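# Set the hex screw on the mat as pictured

## Task

Lay the hex screw down so it rests on the mat in the same orientation shown in the reference image called manual. The whole screw must lie on the mat, and no other object may be on the mat. Nothing in the scene may end up tipped over.

## Robot and tools

Robot: a single arm with one two-finger gripper. Its base sits at (0, 0, +0.282) m in the scene frame with quat_wxyz (+0.876, -0.087, +0.474, +0.008), so it is tilted. Expressed in the base frame, the upward direction is (-0.832, -0.145, +0.536). Scene frame: origin on the table top right under the base, +z up, +y to the left when facing along +x. A two-camera stand is fixed to the floor beside the table. Loose objects may occasionally get a small shove from outside.

Frames: every pose the results report (hand position, velocities, targets, camera poses) is in the arm's base frame. Every offset you send is measured along the Hand target's own axes. On the gripper, the fingers extend along +z and spread apart along y. end_effector_position is the midpoint between the finger pads, roughly 1 cm short of the tips.

A row is 7 numbers, each between -1 and 1: dx, dy, dz, rx, ry, rz, opening. The first six are an offset from the Hand target as it stood when the action (or move) began, not from the previous row. A value of 1.0 equals 0.6 m for dx, dy, dz, or 180 degrees for the rotation; rx, ry, rz form one rotation vector. Opening is absolute rather than an offset: +1 is fully open (0.094 m), -1 is shut. Since offsets restart from the current Hand target each call, sending the same offset twice moves twice as far.

execute_actions(actions, cameras): actions is a list of actions; each action is a list of up to 15 rows, one per 1/30 s step. A shorter action keeps repeating its final row to fill 15 steps. Each action lasts 0.5 s. Images return only when actions is [] or cameras names them; ["all"] gives every camera, [] none. Unknown camera names invalidate the call.

move(target, speed, blend, opening_speed, grip_force, blocking, cameras): target is one row or a list of up to 15 rows; all rows are offsets from the same starting Hand target. speed is path top speed in m/s, 0.002 to 2.9 (default 0.25), turns capped at twice that in rad/s; one value or one per target. blend in metres rounds corners at intermediate targets; 0 (default) stops at each. opening_speed is the rate of the opening command per second on the -1..+1 scale, at least 0.2. grip_force is a per-pad limit in newtons, 10 to 50 (start is full force, persists until changed); lower force closes slowly. blocking=false returns after about 0.5 s while the move continues. Paths take at least 0.5 s and cut off after 10 s. The path ignores obstacles; faster moves stray more and hit harder, and aiming far beyond a contact presses harder. The result adds a line move: giving the ending (done means resting within 10 mm and 2 degrees of target; others include off_target, moving, held, fault) and limits (paced = pose was clipped, held = a check held steps back). done or off_target say nothing about contact.

wait(seconds): 0 to 10, lets time pass holding the last command; returns early if a running move ends. stop(): brakes a running move, needing some distance. zoom_image(camera, region): region [x0, y0, x1, y1] in pixels of that camera's latest image, top-left origin, at most 504 by 504. show_instructions(): shows the reference image(s). finished_scene(scene): integer 1 or 2, ends the scene permanently.

Cameras: cam_head_left, cam_head_right, cam_high, cam_low (each 504x504) and cam_wrist (672x504).

Results: the state gives end_effector_position (m) and end_effector_quat_wxyz in the base frame, which may be a few cm off. Hand target is the last commanded pose after clipping; the next offsets start from it. The gripper often stops short of it; send the missing amount as a new offset. Orientation commands get clipped to within 40 degrees of the measured one each step. grip_measured reads the finger gap on the opening scale, up to about 2.5 mm too wide when empty, and narrower than a squeezed part. To release, command an opening clearly above grip_measured. Joint velocities may say within noise. Tool commands shows current commands; always resend the present opening, since 0 is itself a command (half open). Joint torques include the arm's own weight. Joint ranges (rad): waist -2.618 to 3.054, shoulder 0.000 to 3.142, elbow 0.000 to 3.142 (straight at 2.901), wrist pitch -1.571 to 1.571, wrist yaw -1.571 to 1.571, wrist roll -2.094 to 2.094.

Avoid: dropping the held object or releasing it while moving, fast contact, hard pressing into the table, knocking anything over, and anything leaving the table. Route paths around the base rather than close to it, or the shoulder posture may flip. Long holding, stretched reach or pushing at unreachable poses heats motors: MOTOR HOT appears at 75 °C, and at 90 °C an OVER-TEMPERATURE FAULT folds the arm and ends control. An arm stopped by an obstacle keeps pushing until commanded back past the gripper.

Each tool is called after "Request:" as name([rows], argument=value, ...), one row to a line, values as JSON.

Reference images:

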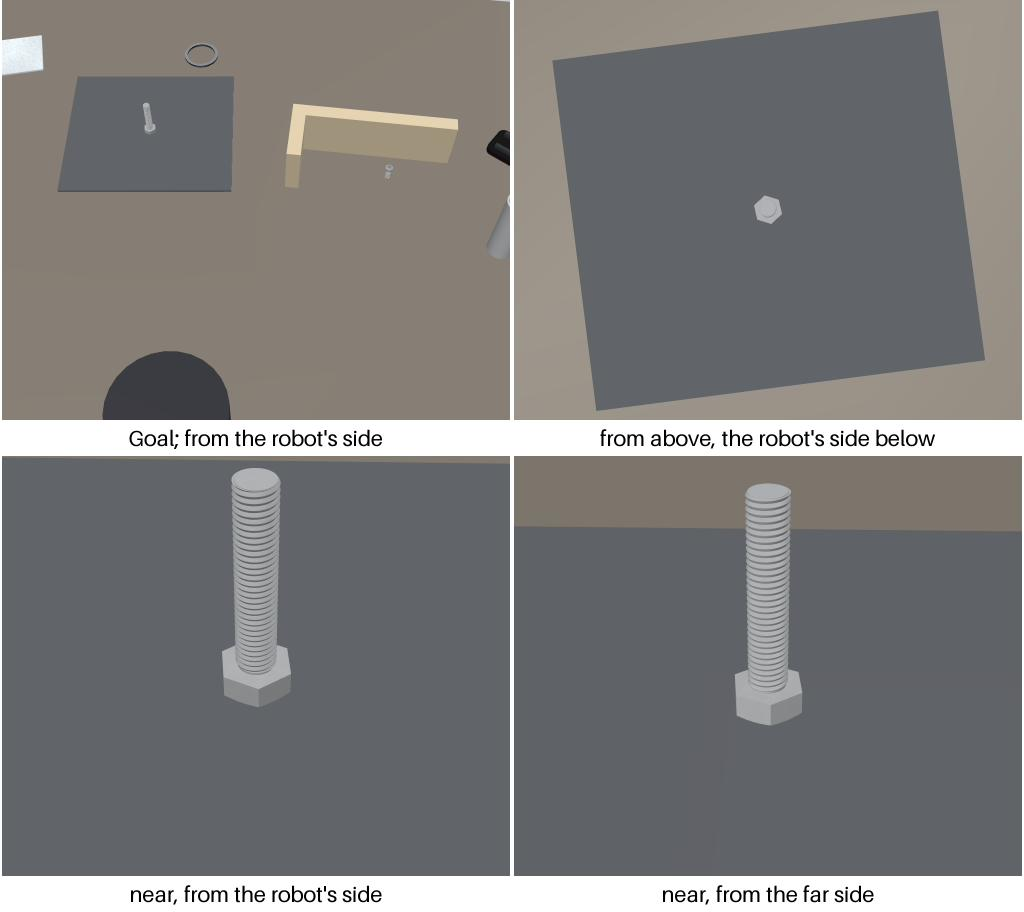

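## Session

Request:
execute_actions(actions=[])

Scene clock: 0.00 s.
end_effector_position=(+0.4158, +0.2750, +0.3782) grip_measured=+1.000 end_effector_quat_wxyz=(+0.699, +0.323, +0.528, +0.358)
Joint positions: [0.872 1.753 1.236 0.906 0.91 0.709 0.094]
Joint velocities: within noise
Joint torques (N m): no reading
Heat: 32 °C.
Hand target: +0.4136, +0.2774, +0.3792; +0.698, +0.321, +0.530, +0.358
Tool commands: gripper/opening=+1.0

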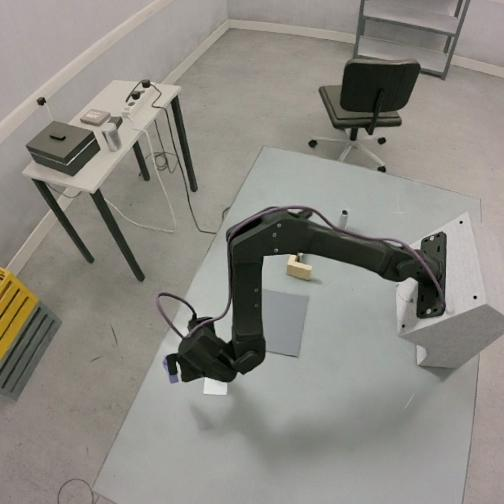

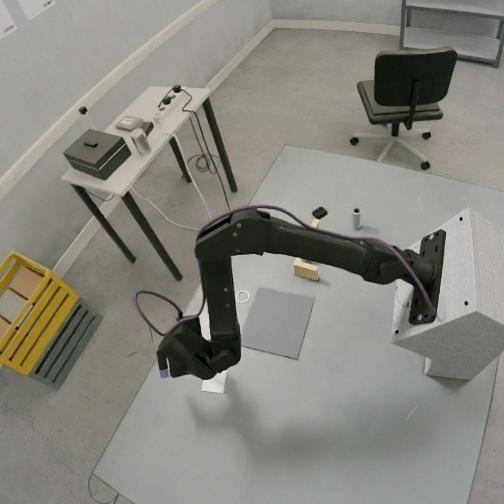

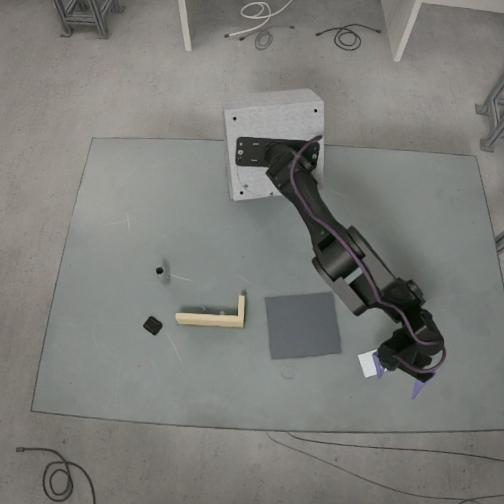

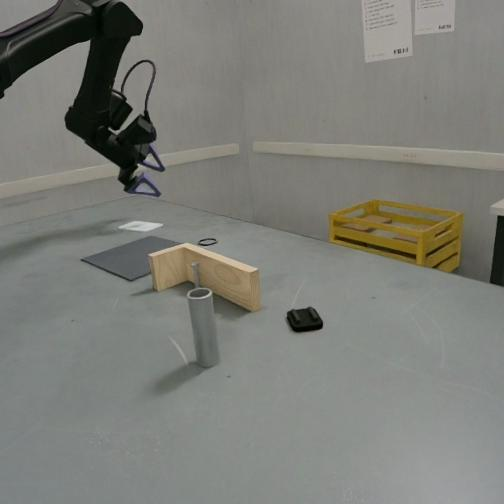

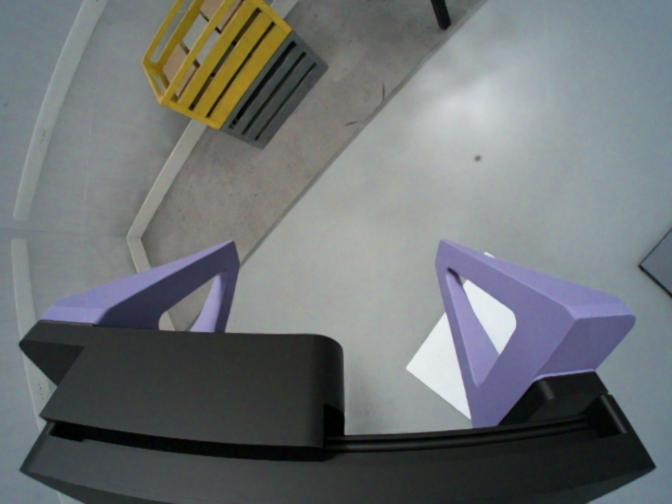

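Request:
zoom_image(camera="cam_high", region=[130, 240, 350, 400])

Request:
zoom_image(camera="cam_low", region=[70, 200, 350, 400])

Request:
zoom_image(camera="cam_head_right", region=[200, 180, 400, 400])

Scaled by 2.291 from the camera's 504x504 image, which has a finer 720x720 frame.

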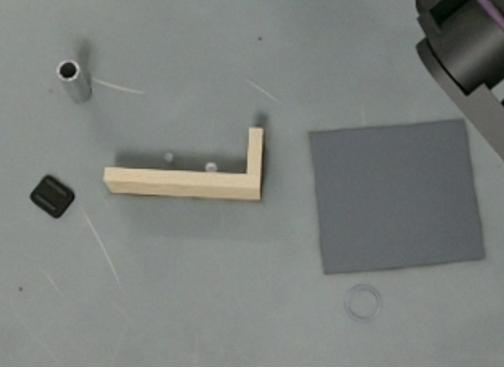

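Scaled by 1.800 from the camera's 504x504 image, which has a finer 720x720 frame.

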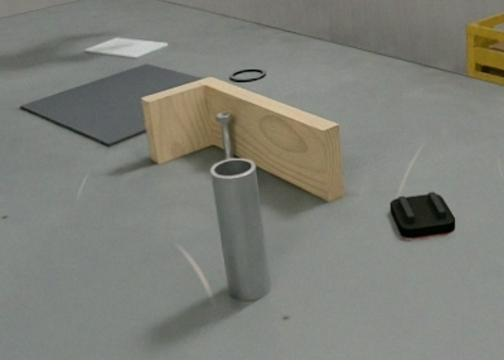

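Scaled by 2.291 from the camera's 504x504 image, which has a finer 720x720 frame.

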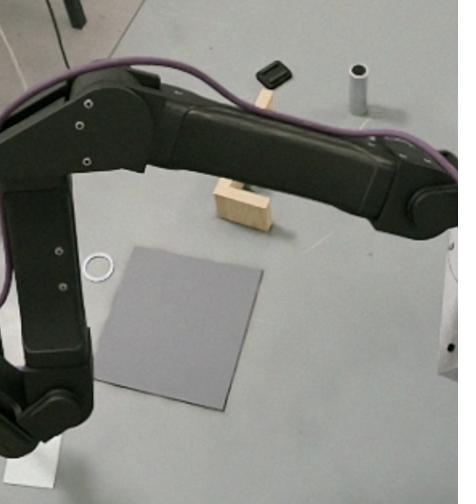

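Request:
move(target=[-0.454, -0.451, -0.261, 0.0812, 0.262, -0.262, 1.0], speed=0.3, cameras=["all"])

Scene clock: 7.87 s.
end_effector_position=(+0.2549, -0.0834, +0.2538) grip_measured=+1.000 end_effector_quat_wxyz=(+0.470, +0.005, +0.878, +0.084)
Joint positions: [-0.809 0.942 0.995 -0.913 -0.772 -0.498 0.094]
Joint torques (N m): [-2.37 -3.55 5.91 -0.07 -0.16 -0.09]
Heat: 33 °C.
Hand target: +0.2556, -0.0863, +0.2578; +0.473, +0.005, +0.877, +0.087
Off the commanded pose: 0.005 m, 0 deg.
move: done

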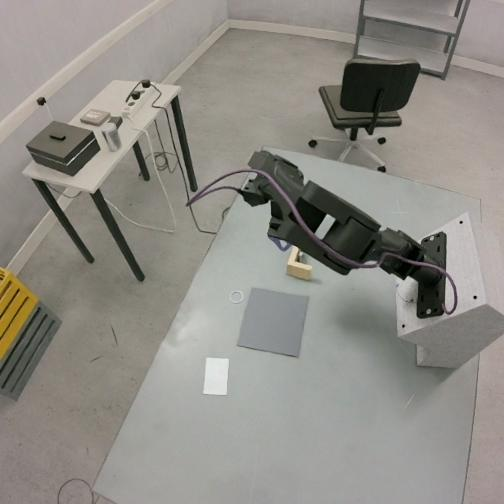

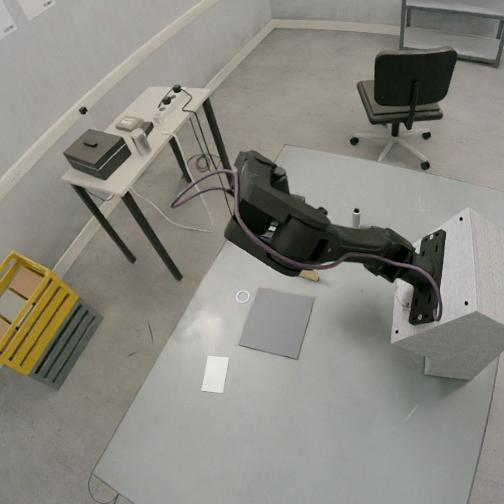

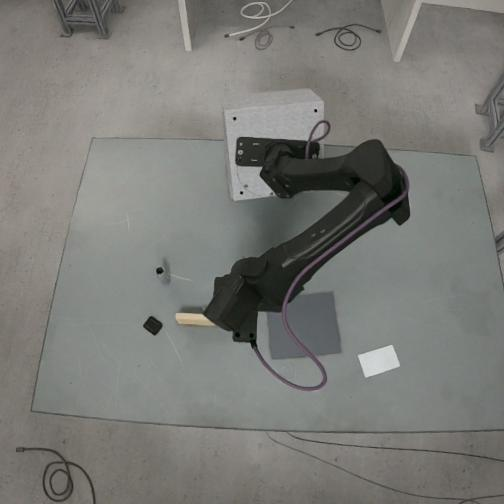

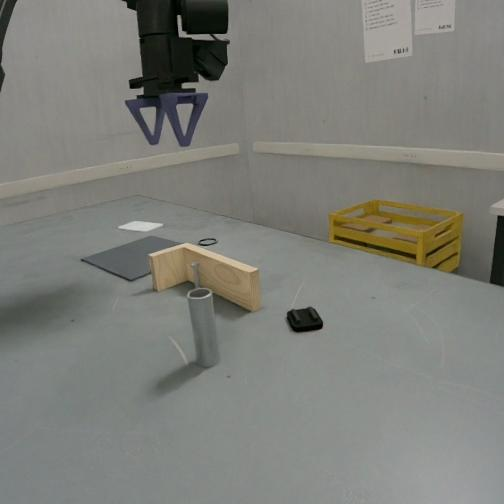

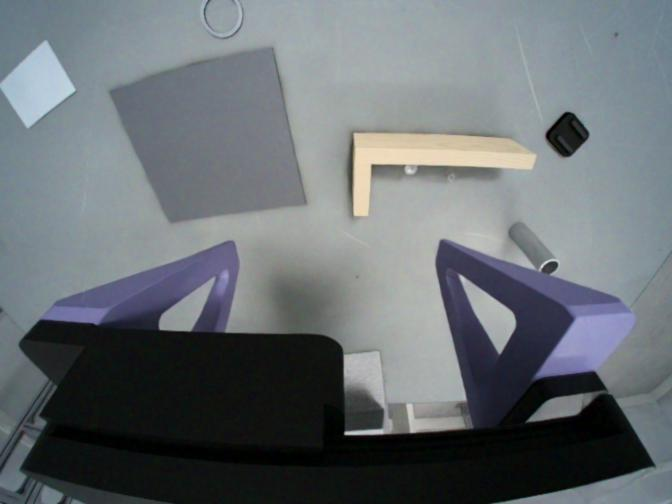

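Request:
zoom_image(camera="cam_wrist", region=[340, 110, 550, 230])

Request:
zoom_image(camera="cam_low", region=[140, 230, 270, 330])

Scaled by 2.400 from the camera's 672x504 image, which has a finer 960x720 frame.

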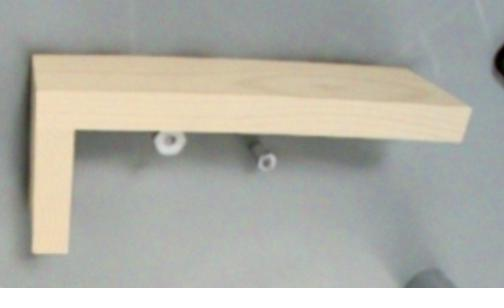

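Scaled by 3.877 from the camera's 504x504 image, which has a finer 720x720 frame.

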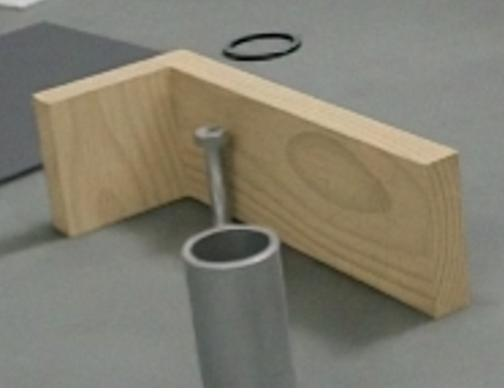

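Request:
move(target=[0.105, -0.098, 0.15, 0, -0.3333, 0, 1.0], speed=0.3, cameras=["cam_wrist", "cam_low", "cam_head_left"])

Request:
zoom_image(camera="cam_wrist", region=[220, 60, 520, 285])

Scene clock: 13.87 s.
end_effector_position=(+0.2983, -0.1242, +0.1506) grip_measured=+1.000 end_effector_quat_wxyz=(+0.718, +0.054, +0.692, +0.057)
Joint positions: [-0.818 1.612 0.084 1.581 -0.82 0.196 0.094]
Joint torques (N m): [-2.07 -3.07 -0.98 0.86 0.23 0.11]
Heat: 33 °C.
Hand target: +0.2997, -0.1253, +0.1479; +0.848, +0.048, +0.523, +0.073
Off the commanded pose: 0.003 m, 25 deg.
joint sent to its limit — joint 4 (wrist pitch), upper limit. The joint targets are off in orientation, not in position.
move: off_target
Images, in order (width x height): cam_head_left 504x504, cam_low 504x504, cam_wrist 672x504.

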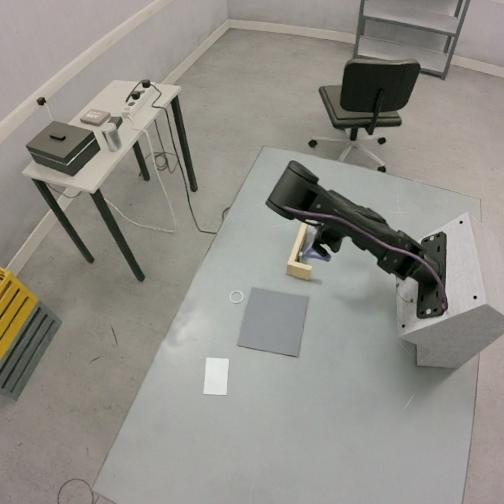

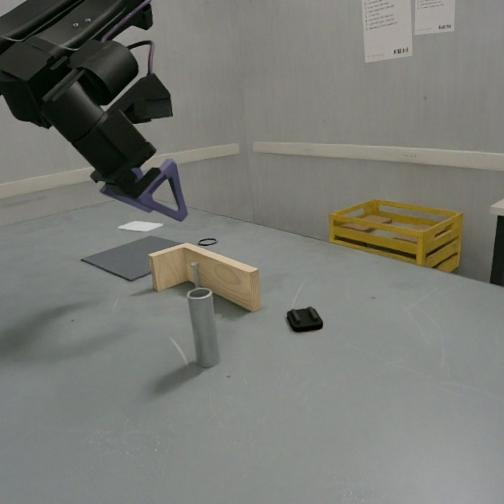

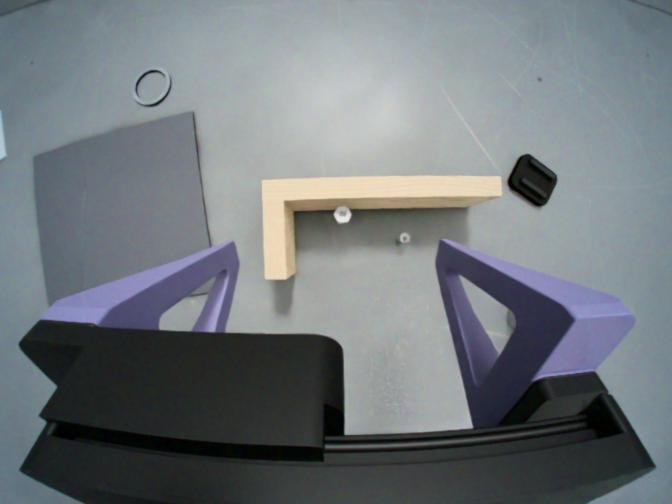

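Scaled by 1.680 from the camera's 672x504 image, which has a finer 960x720 frame.

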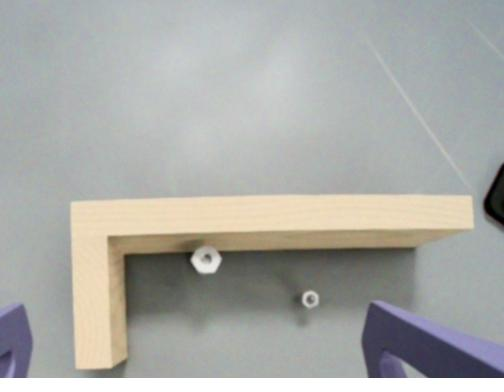

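Request:
zoom_image(camera="cam_wrist", region=[400, 200, 660, 440])

Request:
zoom_image(camera="cam_low", region=[40, 60, 240, 320])

Scaled by 1.938 from the camera's 672x504 image, which has a finer 960x720 frame.

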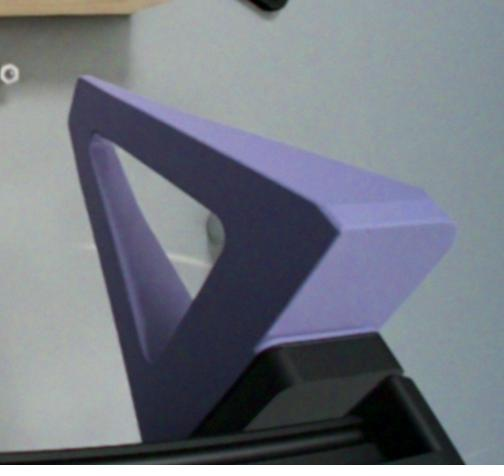

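Scaled by 1.938 from the camera's 504x504 image, which has a finer 720x720 frame.

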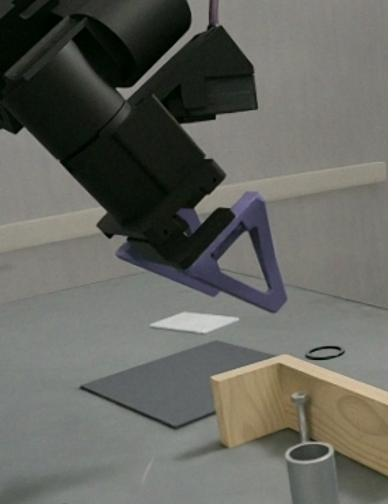

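Request:
zoom_image(camera="cam_wrist", region=[310, 180, 430, 270])

Scaled by 4.200 from the camera's 672x504 image, which has a finer 960x720 frame.

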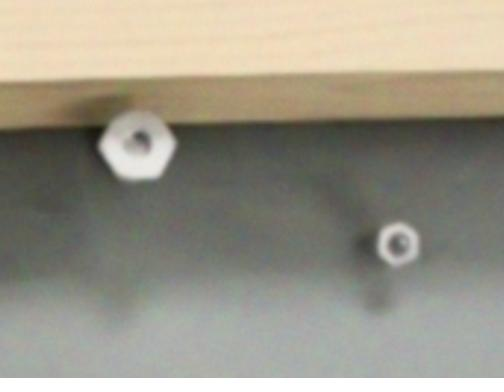

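Request:
move(target=[0.0329, 0.002, 0.0763, 0.1141, 0.1889, 0.125, -0.45], speed=0.15, cameras=["cam_wrist", "cam_low", "cam_high"])

Request:
zoom_image(camera="cam_wrist", region=[260, 150, 430, 300])

Request:
zoom_image(camera="cam_low", region=[130, 190, 270, 310])

Scene clock: 37.23 s.
end_effector_position=(+0.3486, -0.1197, +0.1439) grip_measured=-0.448 end_effector_quat_wxyz=(+0.602, +0.268, +0.736, +0.155)
Joint positions: [-0.538 1.292 0.312 0.728 -0.429 0.494 0.026]
Joint torques (N m): [-1.42 -7.34 1.2 0.53 0.24 0.12]
Heat: 32 °C.
Hand target: +0.3493, -0.1209, +0.1513; +0.608, +0.271, +0.731, +0.152
Off the commanded pose: 0.007 m, 1 deg.
move: done
Images, in order (width x height): cam_high 504x504, cam_low 504x504, cam_wrist 672x504.

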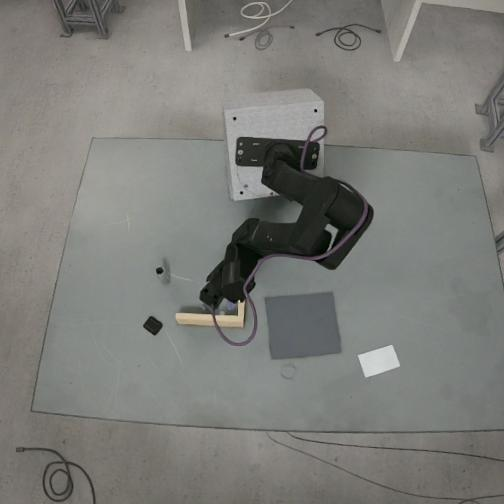

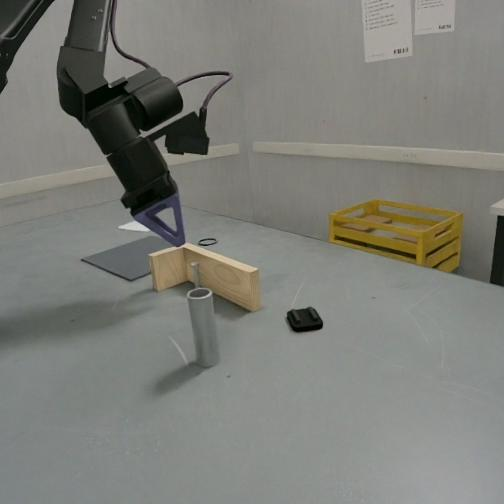

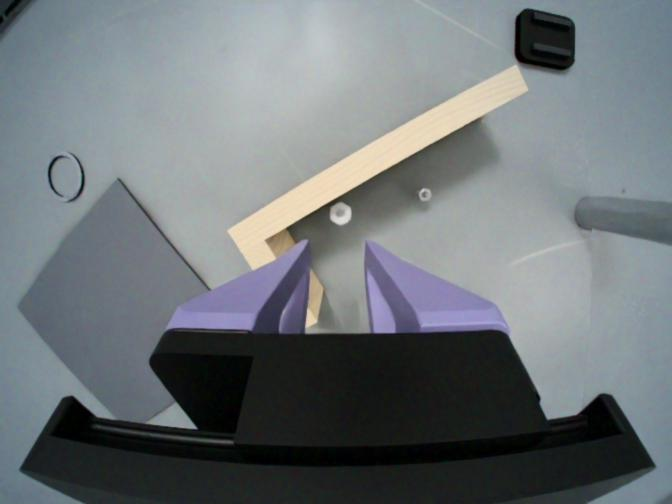

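Scaled by 2.965 from the camera's 672x504 image, which has a finer 960x720 frame.

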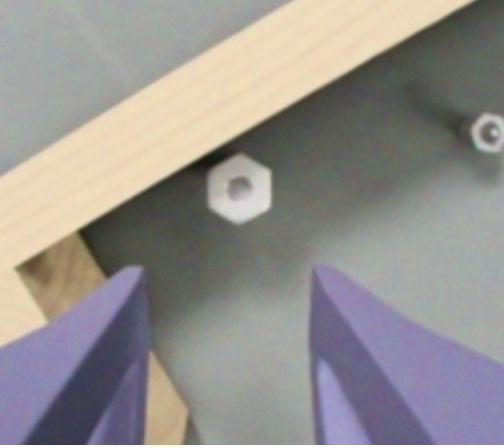

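Scaled by 3.600 from the camera's 504x504 image, which has a finer 720x720 frame.

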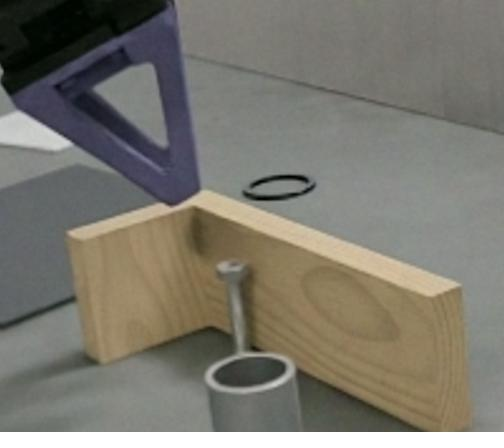

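Request:
move(target=[-0.0057, -0.0024, 0.0412, 0, 0, 0, -0.55], speed=0.08, cameras=["cam_wrist", "cam_low"])

Request:
zoom_image(camera="cam_wrist", region=[260, 150, 430, 300])

Request:
zoom_image(camera="cam_low", region=[150, 220, 270, 310])

Scene clock: 39.97 s.
end_effector_position=(+0.3705, -0.1247, +0.1512) grip_measured=-0.548 end_effector_quat_wxyz=(+0.610, +0.263, +0.731, +0.153)
Joint positions: [-0.507 1.383 0.385 0.77 -0.398 0.502 0.021]
Joint torques (N m): [-1.8 -4.48 1.03 0.72 0.26 0.12]
Heat: 32 °C.
Hand target: +0.3733, -0.1268, +0.1480; +0.608, +0.271, +0.731, +0.151
Off the commanded pose: 0.005 m, 1 deg.
move: done
Images, in order (width x height): cam_low 504x504, cam_wrist 672x504.

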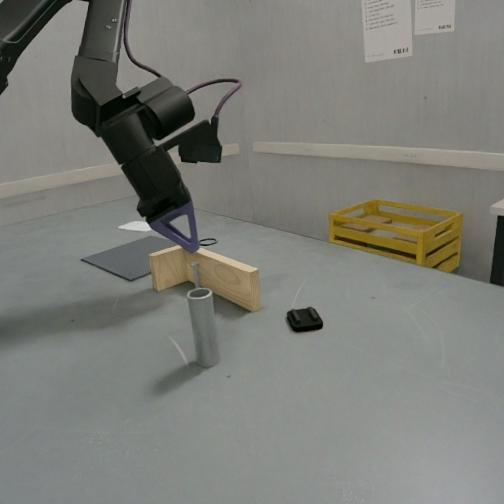

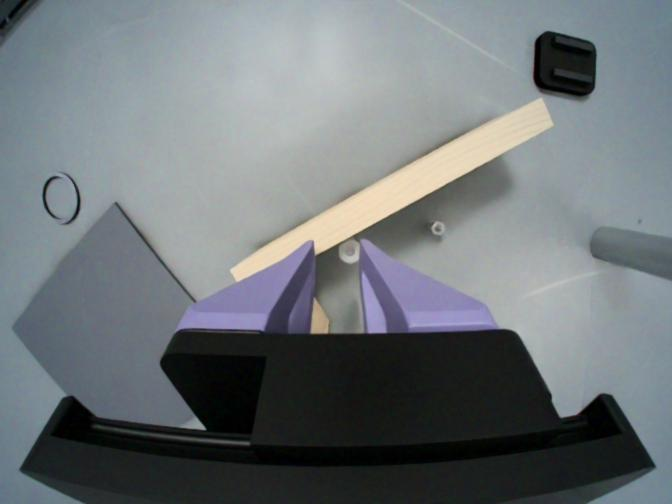

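Scaled by 2.965 from the camera's 672x504 image, which has a finer 960x720 frame.

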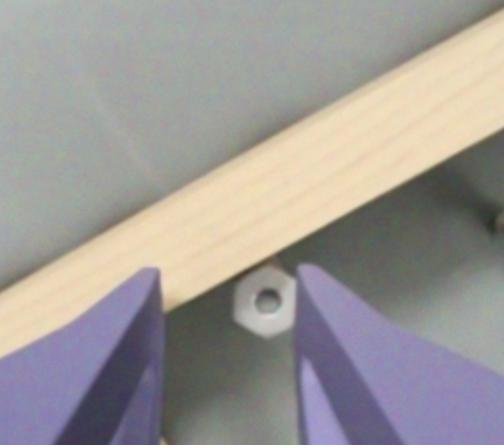

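Scaled by 4.200 from the camera's 504x504 image, which has a finer 720x720 frame.

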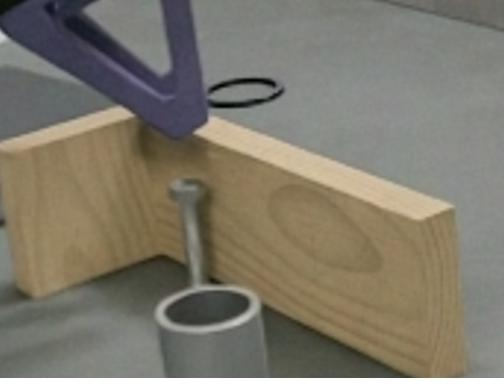

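Request:
move(target=[0.0061, -0.0107, -0.0029, 0, 0, 0, -0.66], speed=0.08, cameras=["cam_wrist"])

Request:
zoom_image(camera="cam_wrist", region=[280, 180, 400, 300])

Scene clock: 43.40 s.
end_effector_position=(+0.3716, -0.1254, +0.1504) grip_measured=-0.658 end_effector_quat_wxyz=(+0.615, +0.261, +0.729, +0.152)
Joint positions: [-0.507 1.402 0.38 0.806 -0.397 0.502 0.016]
Joint torques (N m): [-3.43 -4.36 -0.35 0.75 0.09 0.07]
Heat: 32 °C.
Hand target: +0.3698, -0.1297, +0.1417; +0.608, +0.271, +0.731, +0.151
Off the commanded pose: 0.010 m, 1 deg.
move: done
Images, in order (width x height): cam_wrist 672x504.

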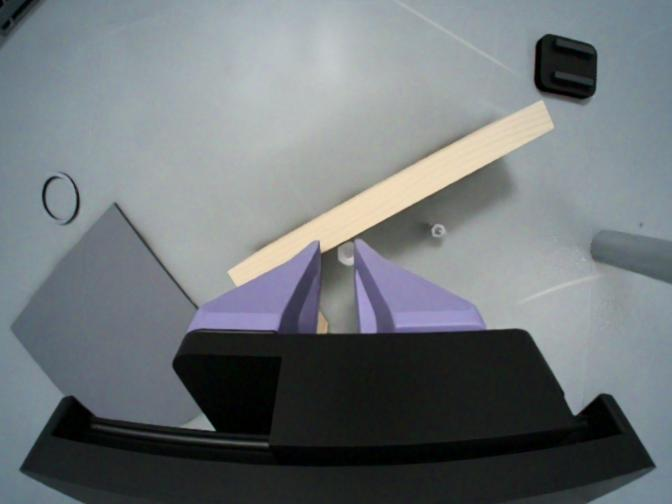

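Scaled by 4.200 from the camera's 672x504 image, which has a finer 960x720 frame.

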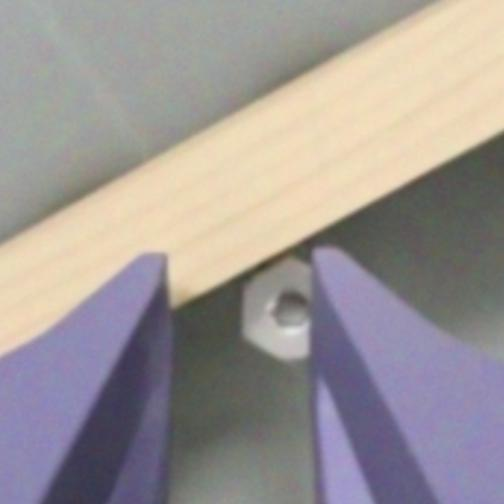

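Request:
move(target=[-0.0138, 0.0052, -0.035, 0, 0, 0, -0.66], speed=0.1, cameras=["cam_wrist"])

Request:
zoom_image(camera="cam_wrist", region=[280, 160, 400, 280])

Scene clock: 45.57 s.
end_effector_position=(+0.3557, -0.1265, +0.1535) grip_measured=-0.658 end_effector_quat_wxyz=(+0.607, +0.269, +0.731, +0.155)
Joint positions: [-0.546 1.306 0.356 0.711 -0.432 0.502 0.016]
Joint torques (N m): [-3.67 -7.35 0.13 0.56 -0.02 -0.08]
Heat: 32 °C.
Hand target: +0.3511, -0.1297, +0.1546; +0.608, +0.271, +0.731, +0.151
Off the commanded pose: 0.006 m, 0 deg.
move: done
Images, in order (width x height): cam_wrist 672x504.

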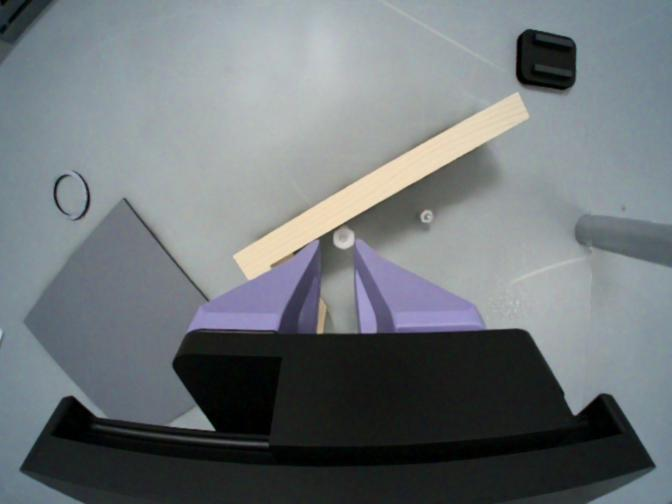

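Scaled by 4.200 from the camera's 672x504 image, which has a finer 960x720 frame.

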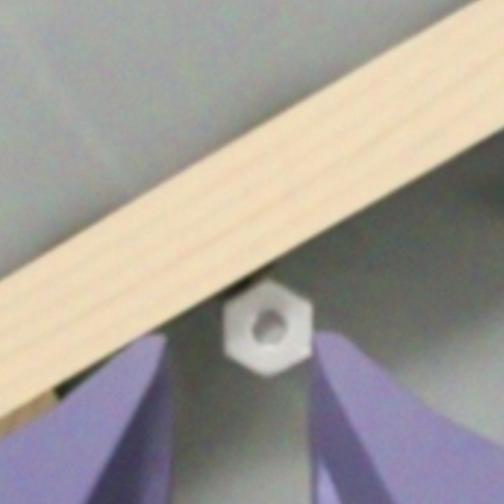

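Request:
move(target=[0.0232, -0.006, 0.0578, 0, 0, 0, -0.66], speed=0.08, cameras=["cam_wrist"])

Request:
zoom_image(camera="cam_wrist", region=[280, 180, 400, 300])

Request:
execute_actions(actions=[], cameras=["cam_low"])

Request:
zoom_image(camera="cam_low", region=[150, 220, 270, 310])

Scene clock: 47.93 s.
end_effector_position=(+0.3793, -0.1257, +0.1354) grip_measured=-0.658 end_effector_quat_wxyz=(+0.606, +0.265, +0.734, +0.155)
Joint positions: [-0.494 1.484 0.39 0.856 -0.387 0.505 0.016]
Joint torques (N m): [-1.92 -4.59 0.31 0.84 0.27 0.13]
Heat: 32 °C.
Hand target: +0.3824, -0.1282, +0.1340; +0.608, +0.271, +0.731, +0.151
Off the commanded pose: 0.004 m, 1 deg.
move: done
Images, in order (width x height): cam_wrist 672x504.

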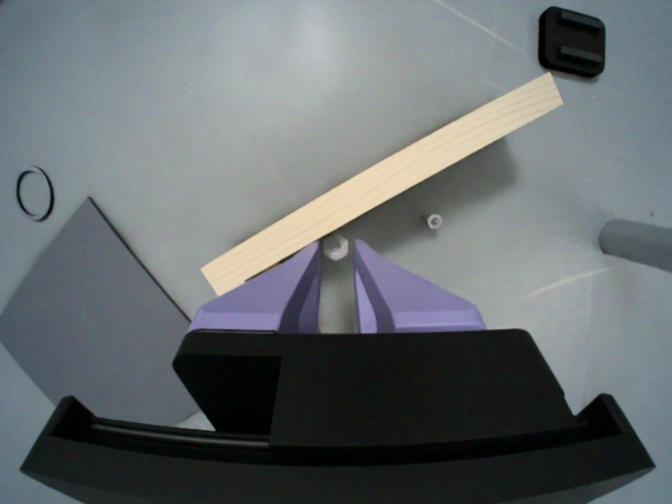

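Scaled by 4.200 from the camera's 672x504 image, which has a finer 960x720 frame.

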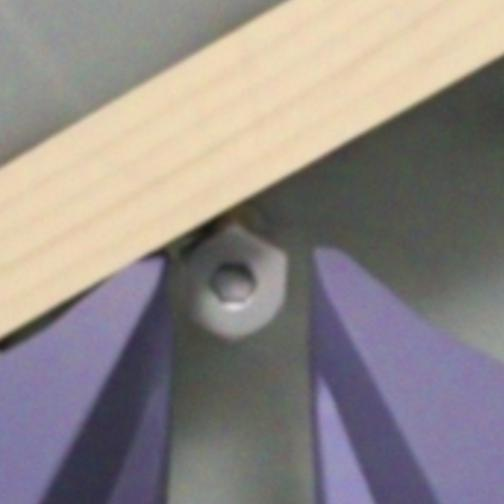

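Scene clock: 47.93 s.
end_effector_position=(+0.3793, -0.1257, +0.1354) grip_measured=-0.658 end_effector_quat_wxyz=(+0.606, +0.265, +0.734, +0.155)
Joint positions: [-0.494 1.484 0.39 0.856 -0.387 0.505 0.016]
Joint velocities: within noise
Joint torques (N m): [-1.92 -4.59 0.31 0.84 0.27 0.13]
Heat: 32 °C.
Hand target: +0.3824, -0.1282, +0.1340; +0.608, +0.271, +0.731, +0.151
Tool commands: gripper/opening=-0.66
Off the commanded pose: 0.004 m, 1 deg.
Images, in order (width x height): cam_low 504x504.

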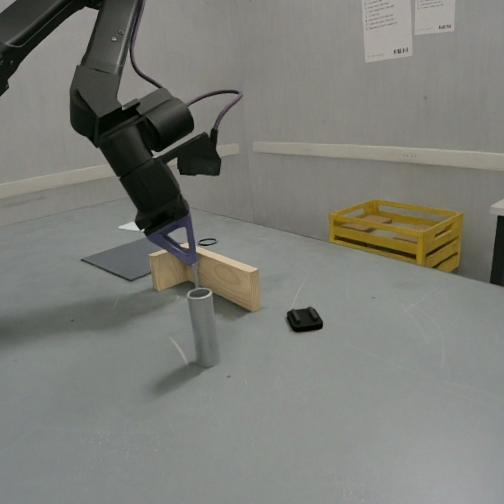

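Scaled by 4.200 from the camera's 504x504 image, which has a finer 720x720 frame.

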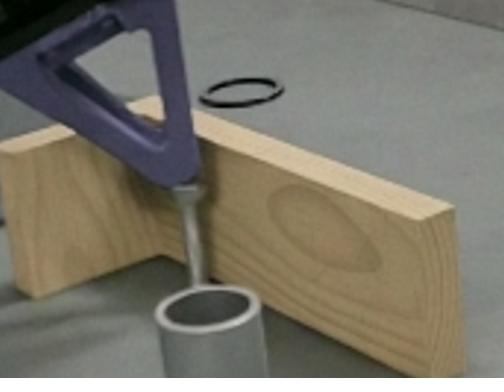

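Request:
move(target=[0.0122, 0, 0.0183, 0, 0, 0, -0.66], speed=0.06, cameras=["cam_wrist", "cam_low"])

Request:
zoom_image(camera="cam_wrist", region=[280, 180, 400, 300])

Request:
zoom_image(camera="cam_low", region=[150, 220, 270, 310])

Scene clock: 49.57 s.
end_effector_position=(+0.3888, -0.1225, +0.1259) grip_measured=-0.658 end_effector_quat_wxyz=(+0.604, +0.265, +0.735, +0.154)
Joint positions: [-0.463 1.556 0.402 0.915 -0.358 0.512 0.016]
Joint torques (N m): [-2.07 -4.79 0.1 0.84 0.3 0.13]
Heat: 32 °C.
Hand target: +0.3922, -0.1251, +0.1257; +0.608, +0.271, +0.731, +0.151
Off the commanded pose: 0.004 m, 1 deg.
move: done
Images, in order (width x height): cam_low 504x504, cam_wrist 672x504.

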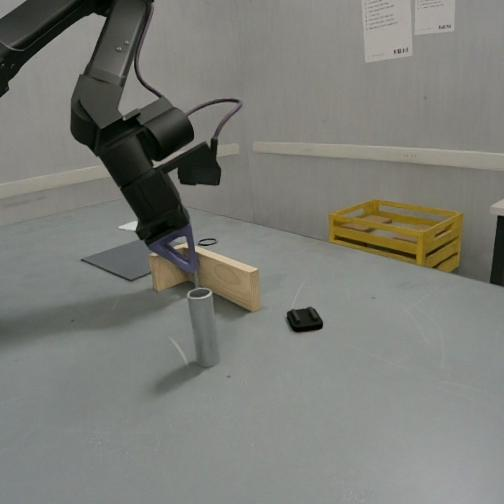

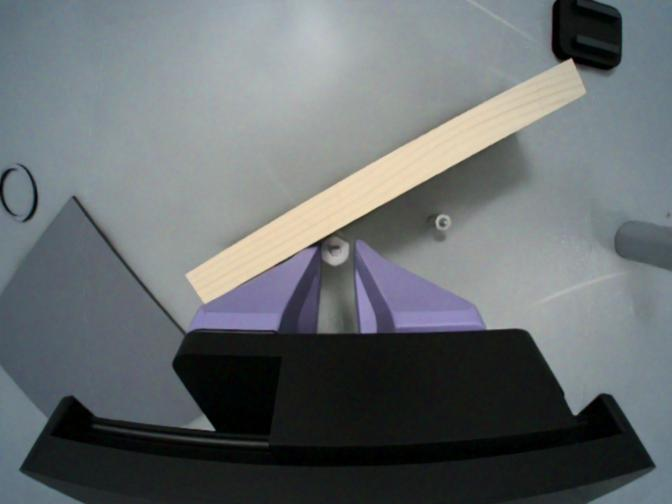

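Scaled by 4.200 from the camera's 672x504 image, which has a finer 960x720 frame.

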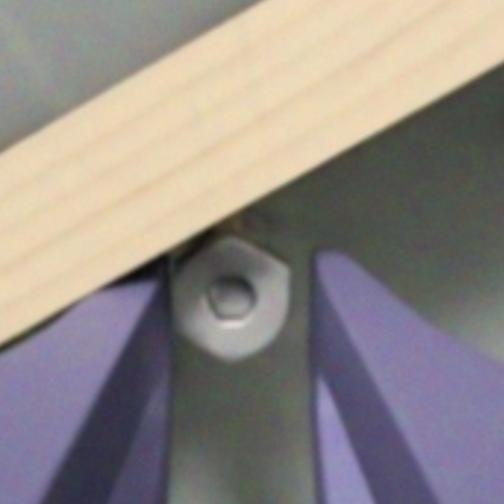

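Scaled by 4.200 from the camera's 504x504 image, which has a finer 720x720 frame.

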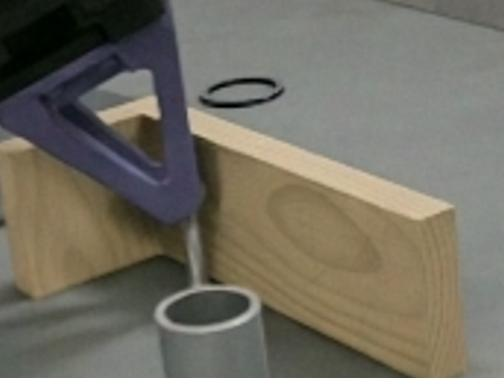

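Request:
move(target=[0, 0, 0, 0, 0, 0, -0.9], opening_speed=0.25, grip_force=30, cameras=["cam_wrist", "cam_low"])

Request:
zoom_image(camera="cam_wrist", region=[280, 180, 400, 300])

Request:
zoom_image(camera="cam_low", region=[150, 220, 270, 310])

Scene clock: 51.83 s.
end_effector_position=(+0.3890, -0.1228, +0.1270) grip_measured=-0.762 end_effector_quat_wxyz=(+0.606, +0.265, +0.734, +0.154)
Joint positions: [-0.463 1.556 0.402 0.92 -0.357 0.512 0.011]
Joint torques (N m): [-2.03 -4.75 0.02 0.84 0.27 0.15]
Heat: 32 °C.
Hand target: +0.3922, -0.1251, +0.1257; +0.608, +0.271, +0.731, +0.152
Off the commanded pose: 0.004 m, 1 deg.
grip_force (N): 30
move: done
Images, in order (width x height): cam_low 504x504, cam_wrist 672x504.

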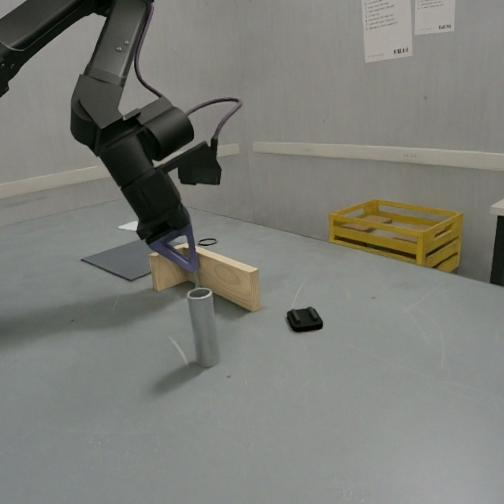

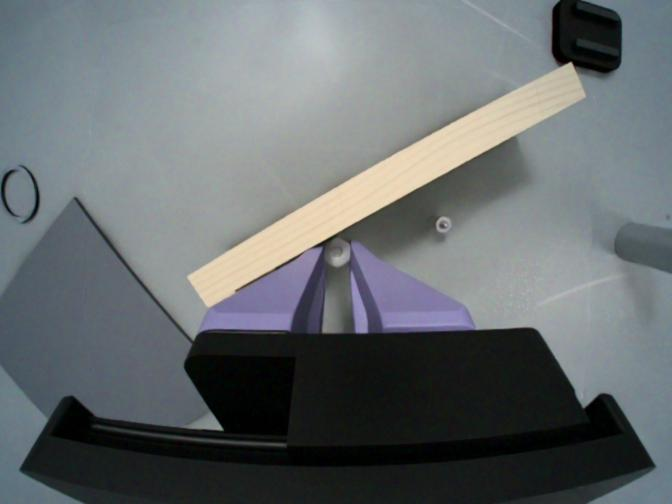

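Scaled by 4.200 from the camera's 672x504 image, which has a finer 960x720 frame.

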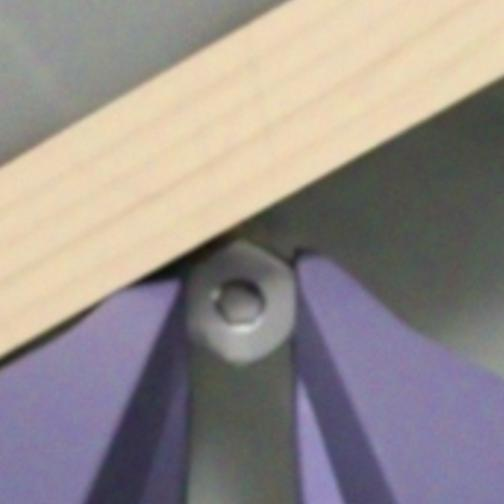

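Scaled by 4.200 from the camera's 504x504 image, which has a finer 720x720 frame.

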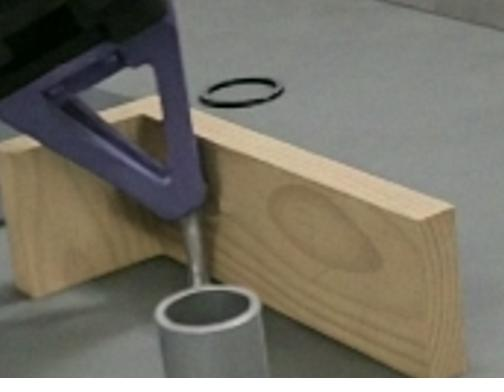

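Request:
move([
  [-0.0292, -0.0083, -0.0968, 0, 0, 0, -0.9],
  [0.0816, 0.2923, -0.1648, 0.1206, 0.2298, -0.6837, -0.9],
], speed=[0.1, 0.2], blend=[0.02, 0], cameras=["all"])

Request:
zoom_image(camera="cam_wrist", region=[240, 150, 440, 300])

Scene clock: 64.37 s.
end_effector_position=(+0.3258, +0.0513, +0.2053) grip_measured=-0.762 end_effector_quat_wxyz=(+0.136, -0.459, +0.735, -0.481)
Joint positions: [0.636 1.449 1.135 -0.929 1.014 -0.664 0.011]
Joint torques (N m): [3.03 -7.04 3.54 -0.69 0.36 0.07]
Heat: 32 °C.
Hand target: +0.3279, +0.0556, +0.2042; +0.128, -0.464, +0.728, -0.488
Off the commanded pose: 0.005 m, 2 deg.
grip_force (N): 30
move: done

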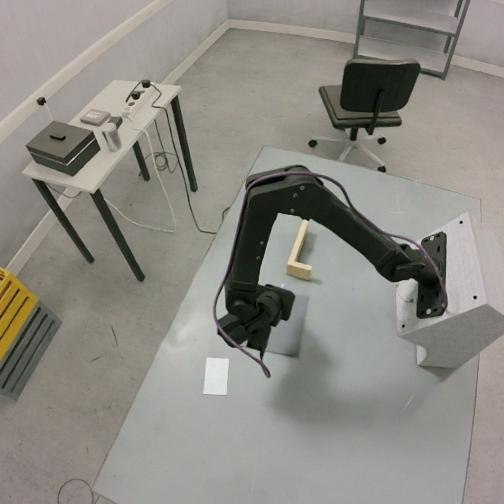

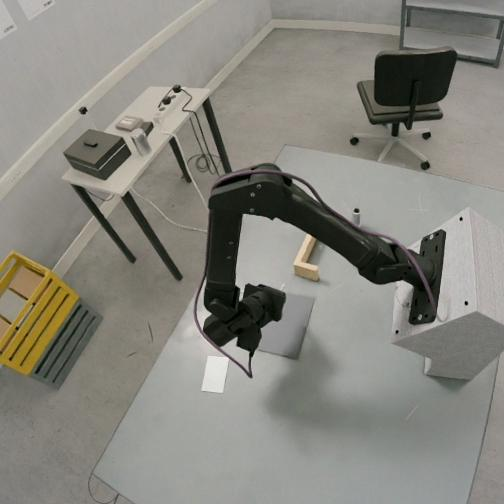

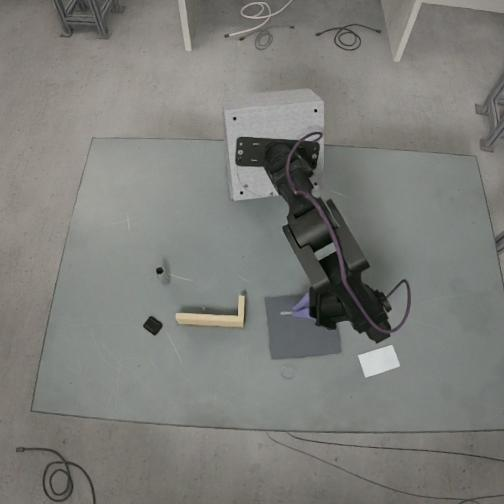

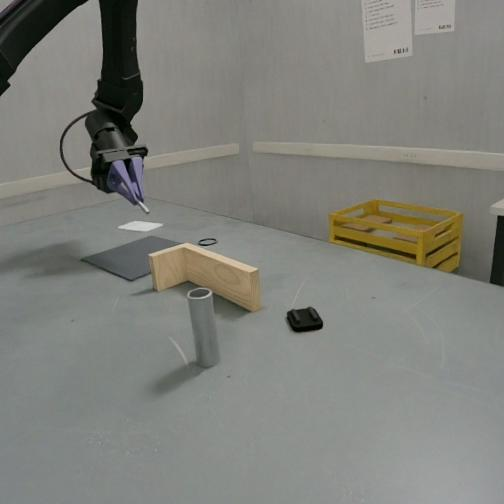

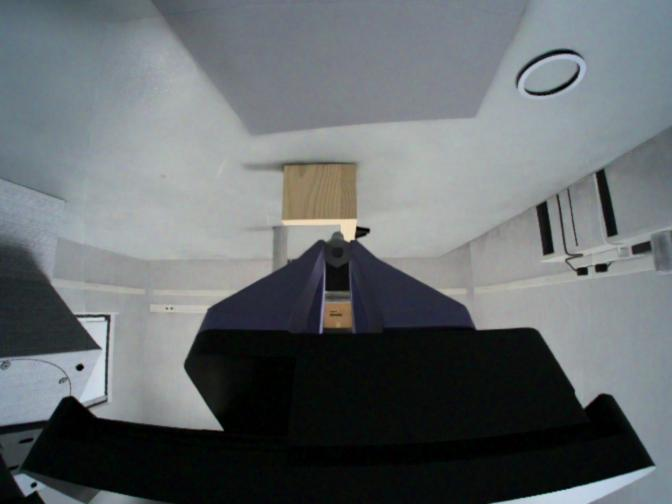

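Scaled by 2.520 from the camera's 672x504 image, which has a finer 960x720 frame.

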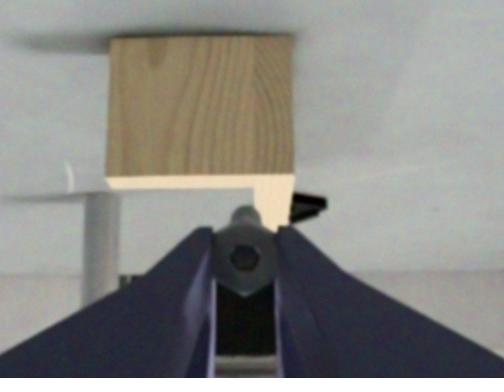

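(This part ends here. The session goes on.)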